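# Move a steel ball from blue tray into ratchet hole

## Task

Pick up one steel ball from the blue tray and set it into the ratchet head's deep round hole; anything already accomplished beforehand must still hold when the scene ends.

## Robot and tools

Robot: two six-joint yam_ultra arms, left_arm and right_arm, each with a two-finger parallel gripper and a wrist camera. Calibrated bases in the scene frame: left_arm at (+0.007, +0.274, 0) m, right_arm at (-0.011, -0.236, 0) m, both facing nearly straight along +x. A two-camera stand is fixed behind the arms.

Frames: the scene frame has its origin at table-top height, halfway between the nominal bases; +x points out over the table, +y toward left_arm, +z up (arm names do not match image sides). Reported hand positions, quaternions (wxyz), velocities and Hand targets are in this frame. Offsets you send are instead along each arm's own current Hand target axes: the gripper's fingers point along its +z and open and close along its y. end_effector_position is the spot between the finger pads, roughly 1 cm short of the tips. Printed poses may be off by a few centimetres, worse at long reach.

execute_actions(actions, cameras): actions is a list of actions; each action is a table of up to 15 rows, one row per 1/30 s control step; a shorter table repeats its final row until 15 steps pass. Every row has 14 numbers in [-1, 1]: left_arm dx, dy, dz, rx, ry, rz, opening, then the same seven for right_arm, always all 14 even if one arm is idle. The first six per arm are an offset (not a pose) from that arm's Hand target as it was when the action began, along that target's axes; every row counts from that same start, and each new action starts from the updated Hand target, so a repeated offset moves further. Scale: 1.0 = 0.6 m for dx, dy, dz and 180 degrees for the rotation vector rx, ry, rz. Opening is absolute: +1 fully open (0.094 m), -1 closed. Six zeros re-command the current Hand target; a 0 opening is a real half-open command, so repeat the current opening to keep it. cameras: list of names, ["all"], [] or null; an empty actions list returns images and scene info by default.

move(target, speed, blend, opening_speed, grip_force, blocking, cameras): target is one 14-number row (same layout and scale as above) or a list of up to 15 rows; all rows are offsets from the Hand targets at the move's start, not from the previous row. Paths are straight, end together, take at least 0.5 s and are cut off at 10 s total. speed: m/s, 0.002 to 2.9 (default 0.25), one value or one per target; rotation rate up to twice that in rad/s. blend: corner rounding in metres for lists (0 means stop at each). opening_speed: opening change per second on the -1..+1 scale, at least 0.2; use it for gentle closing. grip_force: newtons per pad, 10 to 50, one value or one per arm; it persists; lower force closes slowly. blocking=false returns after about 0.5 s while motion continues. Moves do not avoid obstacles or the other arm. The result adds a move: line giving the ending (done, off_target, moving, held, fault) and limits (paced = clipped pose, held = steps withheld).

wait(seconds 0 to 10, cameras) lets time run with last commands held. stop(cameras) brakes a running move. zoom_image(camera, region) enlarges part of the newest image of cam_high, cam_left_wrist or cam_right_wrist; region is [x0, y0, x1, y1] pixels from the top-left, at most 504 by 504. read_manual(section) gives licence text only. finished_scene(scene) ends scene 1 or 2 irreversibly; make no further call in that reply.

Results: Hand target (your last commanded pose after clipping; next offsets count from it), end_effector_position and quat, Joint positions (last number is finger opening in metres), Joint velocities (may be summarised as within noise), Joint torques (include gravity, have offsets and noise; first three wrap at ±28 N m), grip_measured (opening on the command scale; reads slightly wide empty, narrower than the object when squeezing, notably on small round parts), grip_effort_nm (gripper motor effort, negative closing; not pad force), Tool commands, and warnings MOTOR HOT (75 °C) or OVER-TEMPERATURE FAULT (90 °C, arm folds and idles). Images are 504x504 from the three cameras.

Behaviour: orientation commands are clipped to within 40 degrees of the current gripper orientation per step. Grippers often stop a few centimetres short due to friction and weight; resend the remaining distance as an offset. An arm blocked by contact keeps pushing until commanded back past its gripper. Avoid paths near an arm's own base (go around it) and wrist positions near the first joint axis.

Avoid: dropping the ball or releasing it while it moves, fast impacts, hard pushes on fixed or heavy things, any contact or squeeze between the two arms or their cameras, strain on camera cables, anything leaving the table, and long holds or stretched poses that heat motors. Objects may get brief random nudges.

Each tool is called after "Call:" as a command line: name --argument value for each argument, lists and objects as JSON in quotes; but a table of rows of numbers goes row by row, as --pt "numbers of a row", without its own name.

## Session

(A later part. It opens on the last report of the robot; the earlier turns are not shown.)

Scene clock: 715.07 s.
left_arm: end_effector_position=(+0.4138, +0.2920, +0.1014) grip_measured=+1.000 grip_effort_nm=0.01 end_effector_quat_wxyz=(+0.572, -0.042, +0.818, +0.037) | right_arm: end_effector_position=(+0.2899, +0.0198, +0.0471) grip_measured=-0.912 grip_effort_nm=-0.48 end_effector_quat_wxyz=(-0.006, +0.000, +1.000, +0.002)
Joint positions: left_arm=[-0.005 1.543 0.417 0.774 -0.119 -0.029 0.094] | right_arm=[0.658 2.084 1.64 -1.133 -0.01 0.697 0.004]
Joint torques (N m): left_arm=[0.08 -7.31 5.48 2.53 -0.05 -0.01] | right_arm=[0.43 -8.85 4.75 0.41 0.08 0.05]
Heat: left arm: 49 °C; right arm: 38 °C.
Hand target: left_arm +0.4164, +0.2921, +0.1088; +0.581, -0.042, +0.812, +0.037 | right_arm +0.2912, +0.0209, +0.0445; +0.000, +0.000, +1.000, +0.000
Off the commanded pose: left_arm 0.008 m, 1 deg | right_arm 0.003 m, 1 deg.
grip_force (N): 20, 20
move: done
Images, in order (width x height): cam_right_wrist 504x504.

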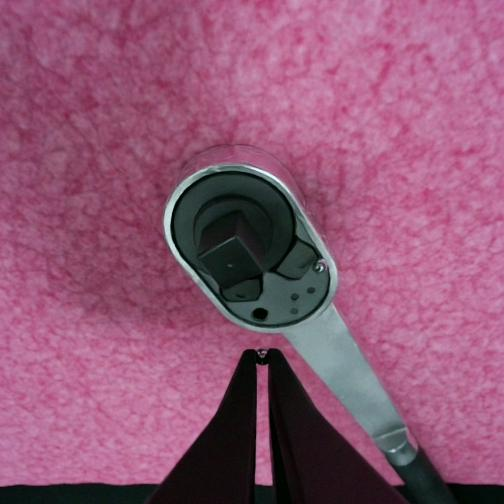

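Call:
move --target '[0,0,0,0,0,0,1,0.002,0,0.0225,0,0,0,-1]' --speed 0.05 --cameras '["cam_right_wrist"]'

Call:
zoom_image --camera "cam_right_wrist" --region '[200, 280, 320, 400]'

Scene clock: 733.70 s.
left_arm: end_effector_position=(+0.4138, +0.2920, +0.1014) grip_measured=+1.000 grip_effort_nm=0.00 end_effector_quat_wxyz=(+0.572, -0.042, +0.818, +0.037) | right_arm: end_effector_position=(+0.2895, +0.0194, +0.0342) grip_measured=-0.912 grip_effort_nm=-0.48 end_effector_quat_wxyz=(-0.005, +0.001, +1.000, +0.003)
Joint positions: left_arm=[-0.005 1.543 0.417 0.774 -0.119 -0.029 0.094] | right_arm=[0.658 2.091 1.599 -1.083 -0.01 0.699 0.004]
Joint torques (N m): left_arm=[0.09 -7.28 5.45 2.54 -0.05 -0.02] | right_arm=[0.65 -8.8 4.7 0.42 0.09 0.06]
Heat: left arm: 49 °C; right arm: 39 °C.
Hand target: left_arm +0.4164, +0.2921, +0.1088; +0.581, -0.042, +0.812, +0.037 | right_arm +0.2900, +0.0209, +0.0310; +0.000, +0.000, +1.000, +0.000
Off the commanded pose: left_arm 0.008 m, 1 deg | right_arm 0.004 m, 1 deg.
grip_force (N): 20, 20
move: done
Images, in order (width x height): cam_right_wrist 504x504.

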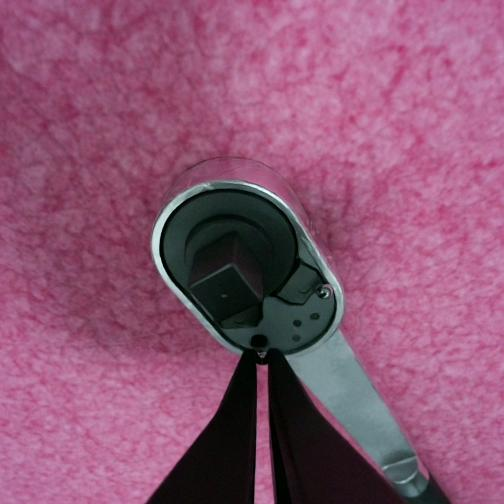

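Scaled by 4.200 from the camera's 504x504 image, which has a finer 720x720 frame.

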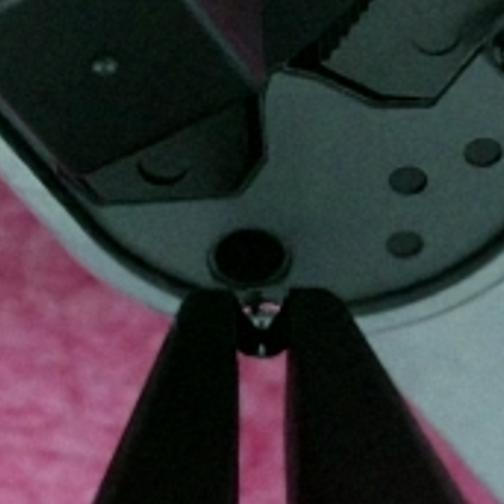

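Call:
move --target '[0,0,0,0,0,0,1,0.0017,0.0015,0.0095,0,0,0,-1]' --speed 0.03 --cameras '["cam_right_wrist"]'

Call:
zoom_image --camera "cam_right_wrist" --region '[200, 280, 320, 400]'

Scene clock: 745.60 s.
left_arm: end_effector_position=(+0.4138, +0.2920, +0.1014) grip_measured=+1.000 grip_effort_nm=0.00 end_effector_quat_wxyz=(+0.572, -0.042, +0.818, +0.037) | right_arm: end_effector_position=(+0.2887, +0.0205, +0.0293) grip_measured=-0.912 grip_effort_nm=-0.48 end_effector_quat_wxyz=(-0.004, +0.001, +1.000, +0.003)
Joint positions: left_arm=[-0.005 1.543 0.417 0.774 -0.119 -0.029 0.094] | right_arm=[0.661 2.095 1.585 -1.063 -0.01 0.703 0.004]
Joint torques (N m): left_arm=[0.09 -7.28 5.45 2.54 -0.05 -0.01] | right_arm=[0.64 -8.66 4.57 0.44 0.08 0.04]
Heat: left arm: 49 °C; right arm: 39 °C.
Hand target: left_arm +0.4164, +0.2921, +0.1088; +0.581, -0.042, +0.812, +0.037 | right_arm +0.2890, +0.0218, +0.0253; +0.000, +0.000, +1.000, +0.000
Off the commanded pose: left_arm 0.008 m, 1 deg | right_arm 0.004 m, 1 deg.
grip_force (N): 20, 20
move: done
Images, in order (width x height): cam_right_wrist 504x504.

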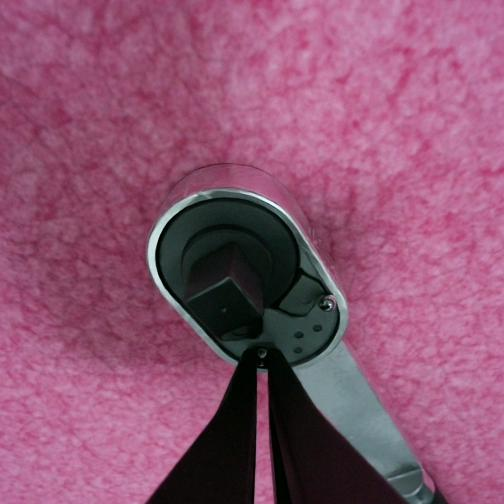

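Scaled by 4.200 from the camera's 504x504 image, which has a finer 720x720 frame.

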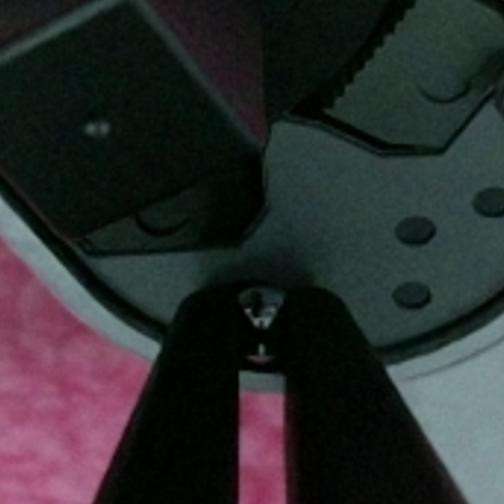

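Call:
move --target '[0,0,0,0,0,0,1,0.0013,0.0013,0.0017,0,0,0,-1]' --speed 0.03 --cameras '["cam_right_wrist"]'

Call:
zoom_image --camera "cam_right_wrist" --region '[200, 280, 320, 400]'

Scene clock: 756.43 s.
left_arm: end_effector_position=(+0.4138, +0.2920, +0.1014) grip_measured=+1.000 grip_effort_nm=0.01 end_effector_quat_wxyz=(+0.572, -0.042, +0.818, +0.037) | right_arm: end_effector_position=(+0.2887, +0.0219, +0.0293) grip_measured=-0.912 grip_effort_nm=-0.48 end_effector_quat_wxyz=(-0.003, +0.001, +1.000, +0.004)
Joint positions: left_arm=[-0.005 1.543 0.417 0.774 -0.119 -0.029 0.094] | right_arm=[0.664 2.095 1.585 -1.059 -0.01 0.705 0.004]
Joint torques (N m): left_arm=[0.08 -7.3 5.46 2.54 -0.05 -0.01] | right_arm=[0.64 -8.59 4.4 0.44 0.08 0.05]
Heat: left arm: 49 °C; right arm: 39 °C.
Hand target: left_arm +0.4164, +0.2921, +0.1088; +0.581, -0.042, +0.812, +0.037 | right_arm +0.2882, +0.0225, +0.0243; +0.000, +0.000, +1.000, +0.000
Off the commanded pose: left_arm 0.008 m, 1 deg | right_arm 0.005 m, 1 deg.
grip_force (N): 20, 20
move: done
Images, in order (width x height): cam_right_wrist 504x504.

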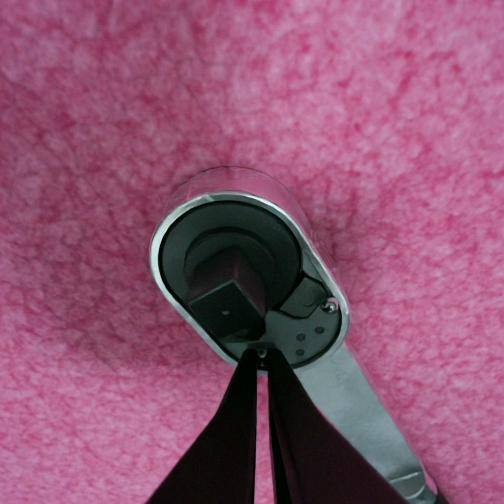

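Scaled by 4.200 from the camera's 504x504 image, which has a finer 720x720 frame.

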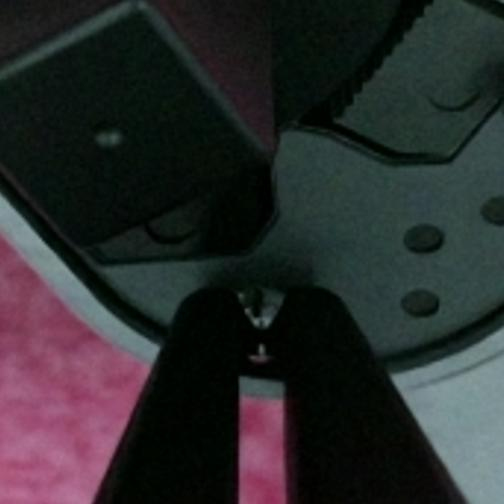

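Call:
move --target '[0,0,0,0,0,0,1,0.0022,-0.0003,0,0,0,0,-1]' --speed 0.03 --cameras '["cam_right_wrist"]'

Call:
zoom_image --camera "cam_right_wrist" --region '[200, 280, 320, 400]'

Scene clock: 764.83 s.
left_arm: end_effector_position=(+0.4138, +0.2920, +0.1014) grip_measured=+1.000 grip_effort_nm=0.01 end_effector_quat_wxyz=(+0.572, -0.042, +0.818, +0.037) | right_arm: end_effector_position=(+0.2887, +0.0218, +0.0288) grip_measured=-0.912 grip_effort_nm=-0.48 end_effector_quat_wxyz=(-0.003, +0.002, +1.000, +0.004)
Joint positions: left_arm=[-0.005 1.543 0.417 0.774 -0.119 -0.029 0.094] | right_arm=[0.664 2.095 1.583 -1.057 -0.01 0.707 0.004]
Joint torques (N m): left_arm=[0.08 -7.28 5.45 2.54 -0.05 -0.01] | right_arm=[0.8 -8.92 4.08 0.45 0.09 0.08]
Heat: left arm: 49 °C; right arm: 40 °C.
Hand target: left_arm +0.4164, +0.2921, +0.1088; +0.581, -0.042, +0.812, +0.037 | right_arm +0.2869, +0.0224, +0.0243; +0.000, +0.000, +1.000, +0.000
Off the commanded pose: left_arm 0.008 m, 1 deg | right_arm 0.005 m, 1 deg.
grip_force (N): 20, 20
move: done
Images, in order (width x height): cam_right_wrist 504x504.

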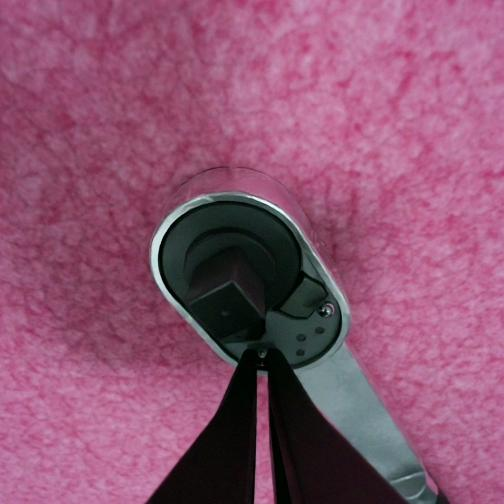

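Scaled by 4.200 from the camera's 504x504 image, which has a finer 720x720 frame.

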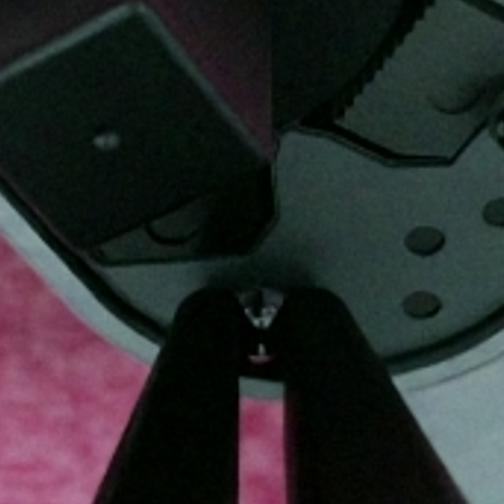

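Call:
move --target '[0,0,0,0,0,0,1,0,0,0,0,0,0,-0.84]' --opening_speed 0.2 --cameras '["cam_right_wrist"]'

Call:
zoom_image --camera "cam_right_wrist" --region '[200, 280, 320, 400]'

Scene clock: 773.30 s.
left_arm: end_effector_position=(+0.4138, +0.2920, +0.1014) grip_measured=+1.000 grip_effort_nm=0.01 end_effector_quat_wxyz=(+0.572, -0.042, +0.818, +0.037) | right_arm: end_effector_position=(+0.2892, +0.0223, +0.0288) grip_measured=-0.842 grip_effort_nm=0.12 end_effector_quat_wxyz=(-0.002, +0.002, +1.000, +0.005)
Joint positions: left_arm=[-0.005 1.543 0.417 0.774 -0.119 -0.029 0.094] | right_arm=[0.664 2.095 1.583 -1.054 -0.01 0.708 0.007]
Joint torques (N m): left_arm=[0.06 -7.27 5.46 2.54 -0.06 -0.01] | right_arm=[0.8 -8.92 4.1 0.42 0.08 0.05]
Heat: left arm: 49 °C; right arm: 40 °C.
Hand target: left_arm +0.4164, +0.2921, +0.1088; +0.581, -0.042, +0.812, +0.037 | right_arm +0.2869, +0.0223, +0.0243; +0.000, +0.000, +1.000, +0.000
Off the commanded pose: left_arm 0.008 m, 1 deg | right_arm 0.005 m, 1 deg.
grip_force (N): 20, 20
move: done
Images, in order (width x height): cam_right_wrist 504x504.

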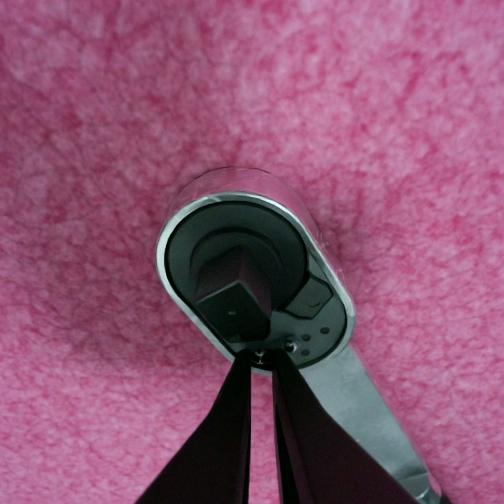

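Scaled by 4.200 from the camera's 504x504 image, which has a finer 720x720 frame.

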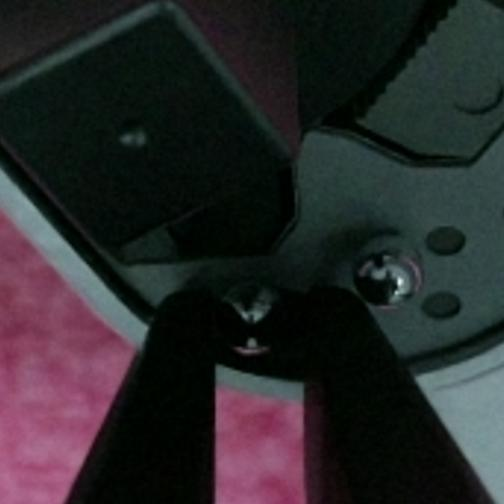

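Call:
move --target '[0,0,0,0,0,0,1,0,-0.0045,-0.003,0,0,0,-0.84]' --speed 0.02 --cameras '["cam_right_wrist"]'

Call:
zoom_image --camera "cam_right_wrist" --region '[200, 280, 320, 400]'

Scene clock: 784.10 s.
left_arm: end_effector_position=(+0.4138, +0.2920, +0.1014) grip_measured=+1.000 grip_effort_nm=0.00 end_effector_quat_wxyz=(+0.572, -0.042, +0.818, +0.037) | right_arm: end_effector_position=(+0.2892, +0.0223, +0.0288) grip_measured=-0.842 grip_effort_nm=0.12 end_effector_quat_wxyz=(-0.002, +0.002, +1.000, +0.005)
Joint positions: left_arm=[-0.005 1.543 0.417 0.774 -0.119 -0.029 0.094] | right_arm=[0.664 2.095 1.583 -1.054 -0.01 0.708 0.007]
Joint torques (N m): left_arm=[0.08 -7.28 5.46 2.55 -0.05 -0.02] | right_arm=[0.31 -9.52 3.71 0.39 0.09 -0.01]
Heat: left arm: 49 °C; right arm: 40 °C.
Hand target: left_arm +0.4164, +0.2921, +0.1088; +0.581, -0.042, +0.812, +0.037 | right_arm +0.2869, +0.0196, +0.0261; +0.000, +0.000, +1.000, +0.000
Off the commanded pose: left_arm 0.008 m, 1 deg | right_arm 0.004 m, 1 deg.
grip_force (N): 20, 20
move: done
Images, in order (width x height): cam_right_wrist 504x504.

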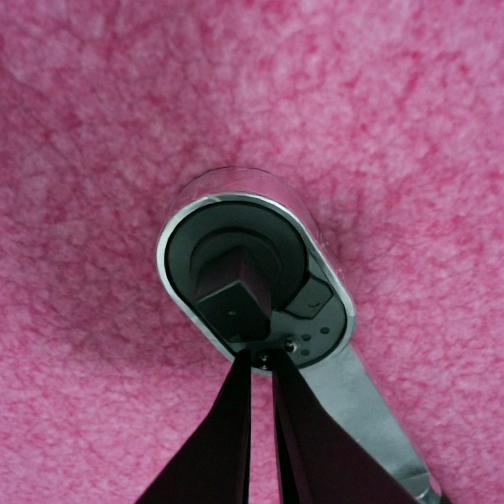

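Scaled by 4.200 from the camera's 504x504 image, which has a finer 720x720 frame.

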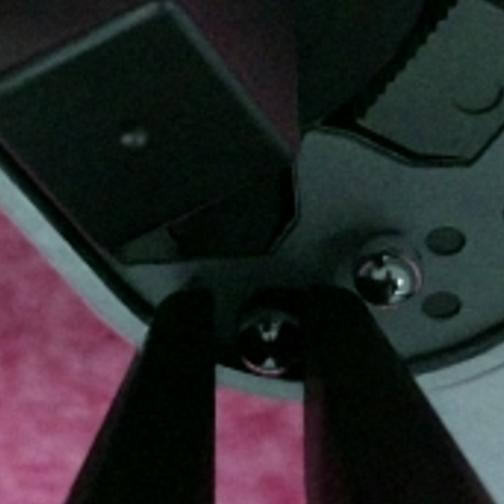

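Call:
move --target '[0,0,0,0,0,0,1,-0.001,-0.0055,-0.003,0,0,0,-0.84]' --speed 0.02 --cameras '["cam_right_wrist"]'

Call:
zoom_image --camera "cam_right_wrist" --region '[200, 280, 320, 400]'

Scene clock: 791.03 s.
left_arm: end_effector_position=(+0.4138, +0.2920, +0.1014) grip_measured=+1.000 grip_effort_nm=0.01 end_effector_quat_wxyz=(+0.572, -0.042, +0.818, +0.037) | right_arm: end_effector_position=(+0.2891, +0.0222, +0.0285) grip_measured=-0.842 grip_effort_nm=0.12 end_effector_quat_wxyz=(-0.002, +0.001, +1.000, +0.005)
Joint positions: left_arm=[-0.005 1.543 0.417 0.774 -0.119 -0.029 0.094] | right_arm=[0.664 2.095 1.582 -1.053 -0.01 0.705 0.007]
Joint torques (N m): left_arm=[0.09 -7.31 5.46 2.55 -0.06 -0.01] | right_arm=[-0.36 -10.11 3.44 0.35 0.08 -0.08]
Heat: left arm: 49 °C; right arm: 41 °C.
Hand target: left_arm +0.4164, +0.2921, +0.1088; +0.581, -0.042, +0.812, +0.037 | right_arm +0.2875, +0.0164, +0.0279; +0.000, +0.000, +1.000, +0.000
Off the commanded pose: left_arm 0.008 m, 1 deg | right_arm 0.006 m, 1 deg.
grip_force (N): 20, 20
move: done
Images, in order (width x height): cam_right_wrist 504x504.

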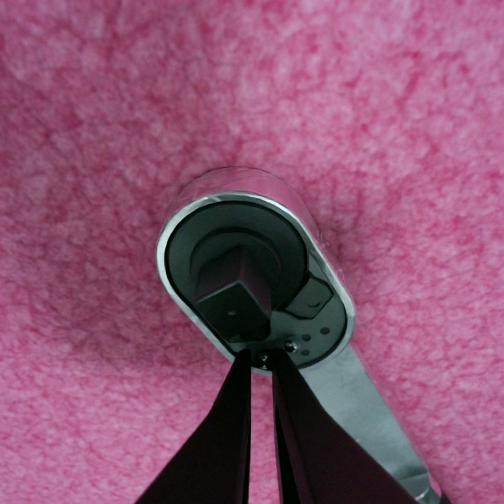

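Scaled by 4.200 from the camera's 504x504 image, which has a finer 720x720 frame.

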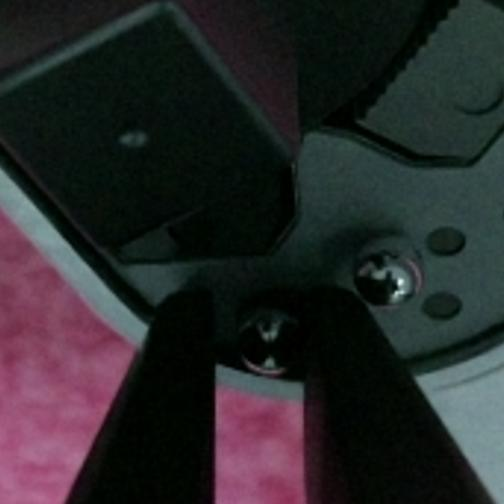

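Call:
move --target '[0,0,0,0,0,0,1,0,0.006,-0.045,0,0,0,-0.84]' --speed 0.05 --cameras '["cam_right_wrist"]'

Call:
zoom_image --camera "cam_right_wrist" --region '[200, 250, 320, 370]'

Scene clock: 798.90 s.
left_arm: end_effector_position=(+0.4138, +0.2920, +0.1014) grip_measured=+1.000 grip_effort_nm=0.00 end_effector_quat_wxyz=(+0.572, -0.042, +0.818, +0.037) | right_arm: end_effector_position=(+0.2771, +0.0120, +0.0341) grip_measured=-0.842 grip_effort_nm=0.12 end_effector_quat_wxyz=(-0.028, +0.001, +0.999, -0.017)
Joint positions: left_arm=[-0.005 1.543 0.417 0.774 -0.119 -0.029 0.094] | right_arm=[0.664 2.095 1.602 -1.142 -0.01 0.704 0.007]
Joint torques (N m): left_arm=[0.08 -7.3 5.48 2.54 -0.05 -0.01] | right_arm=[0.28 -11.6 7.87 0.15 0.08 0.03]
Heat: left arm: 49 °C; right arm: 41 °C.
Hand target: left_arm +0.4164, +0.2921, +0.1088; +0.581, -0.042, +0.812, +0.037 | right_arm +0.2875, +0.0199, +0.0549; +0.000, +0.000, +1.000, +0.000
Off the commanded pose: left_arm 0.008 m, 1 deg | right_arm 0.025 m, 4 deg.
grip_force (N): 20, 20
move: off_target (right_arm)
Images, in order (width x height): cam_right_wrist 504x504.

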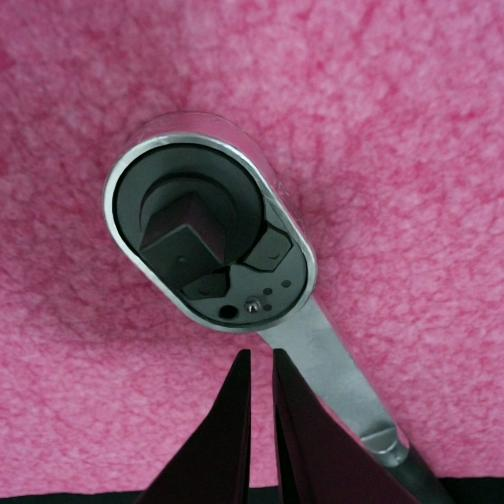

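Scaled by 4.200 from the camera's 504x504 image, which has a finer 720x720 frame.

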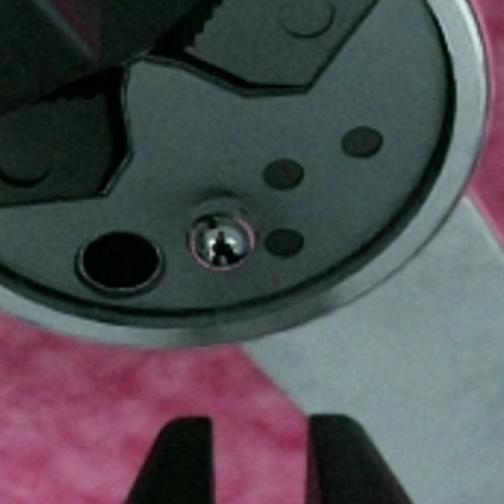

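Call:
zoom_image --camera "cam_right_wrist" --region '[205, 285, 255, 335]'

Call:
zoom_image --camera "cam_right_wrist" --region '[80, 100, 400, 420]'

Scaled by 10.080 from the camera's 504x504 image, which has a finer 720x720 frame.

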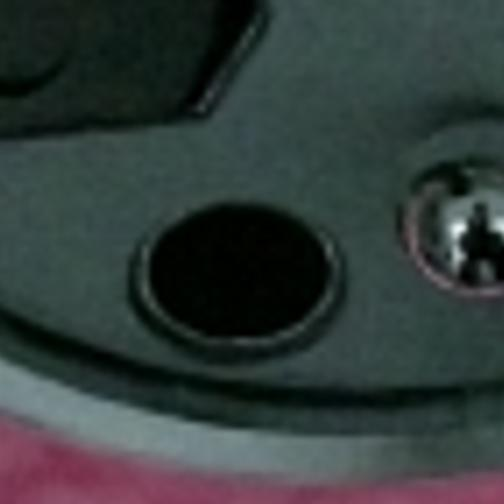

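Scaled by 1.575 from the camera's 504x504 image, which has a finer 720x720 frame.

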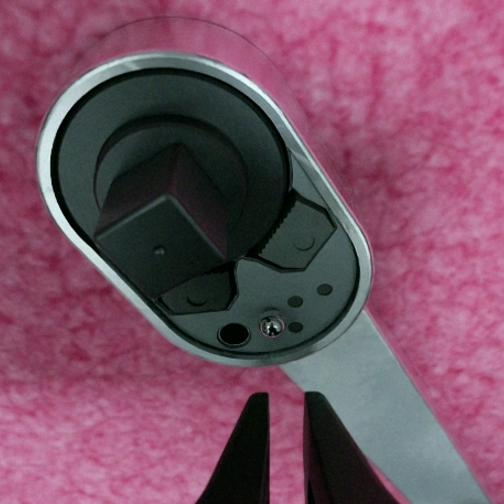

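Call:
move --target '[0,0,0,0,0,0,1,0.05,0.0,-0.1,0,0,0,-0.6]' --speed 0.12 --cameras '["all"]'

Call:
zoom_image --camera "cam_right_wrist" --region '[130, 150, 350, 370]'

Call:
zoom_image --camera "cam_high" --region '[200, 220, 300, 320]'

Scene clock: 819.13 s.
left_arm: end_effector_position=(+0.4138, +0.2920, +0.1014) grip_measured=+1.000 grip_effort_nm=0.00 end_effector_quat_wxyz=(+0.572, -0.042, +0.818, +0.037) | right_arm: end_effector_position=(+0.2508, +0.0143, +0.0948) grip_measured=-0.602 grip_effort_nm=0.12 end_effector_quat_wxyz=(-0.026, +0.000, +1.000, -0.017)
Joint positions: left_arm=[-0.005 1.543 0.417 0.774 -0.119 -0.029 0.094] | right_arm=[0.716 1.984 1.683 -1.331 -0.01 0.754 0.019]
Joint torques (N m): left_arm=[0.08 -7.3 5.48 2.55 -0.05 -0.01] | right_arm=[0.35 -10.95 7.86 0.13 0.08 0.05]
Heat: left arm: 50 °C; right arm: 43 °C.
Hand target: left_arm +0.4164, +0.2921, +0.1088; +0.581, -0.042, +0.812, +0.037 | right_arm +0.2574, +0.0200, +0.1149; +0.000, +0.000, +1.000, +0.000
Off the commanded pose: left_arm 0.008 m, 1 deg | right_arm 0.022 m, 4 deg.
grip_force (N): 20, 20
move: off_target (right_arm)

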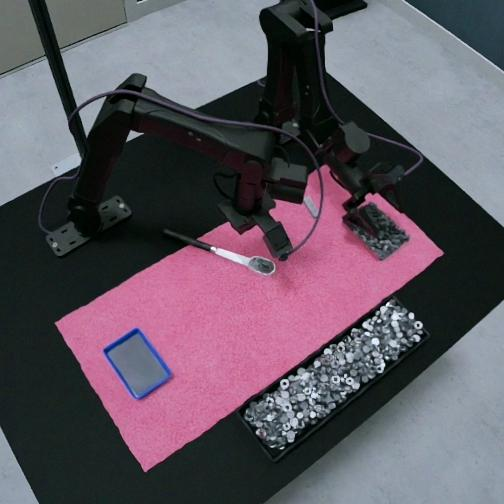

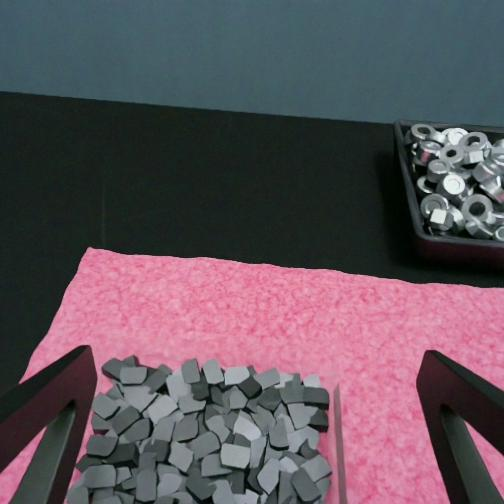

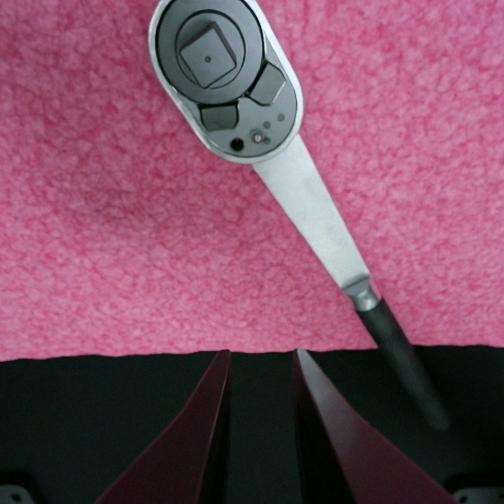

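Scaled by 2.291 from the camera's 504x504 image, which has a finer 720x720 frame.

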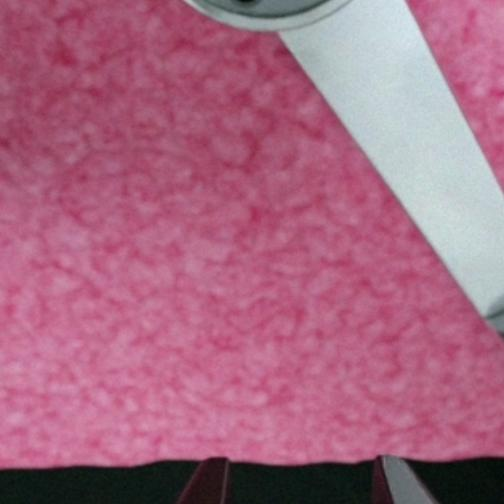

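Scaled by 5.040 from the camera's 504x504 image, which has a finer 720x720 frame.

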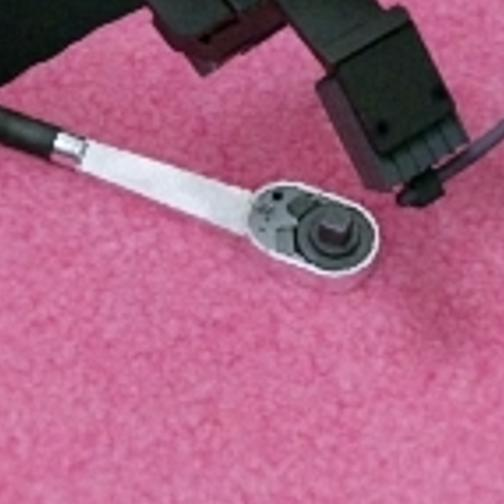

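Call:
finished_scene --scene 2

The scene is finished: the task was done.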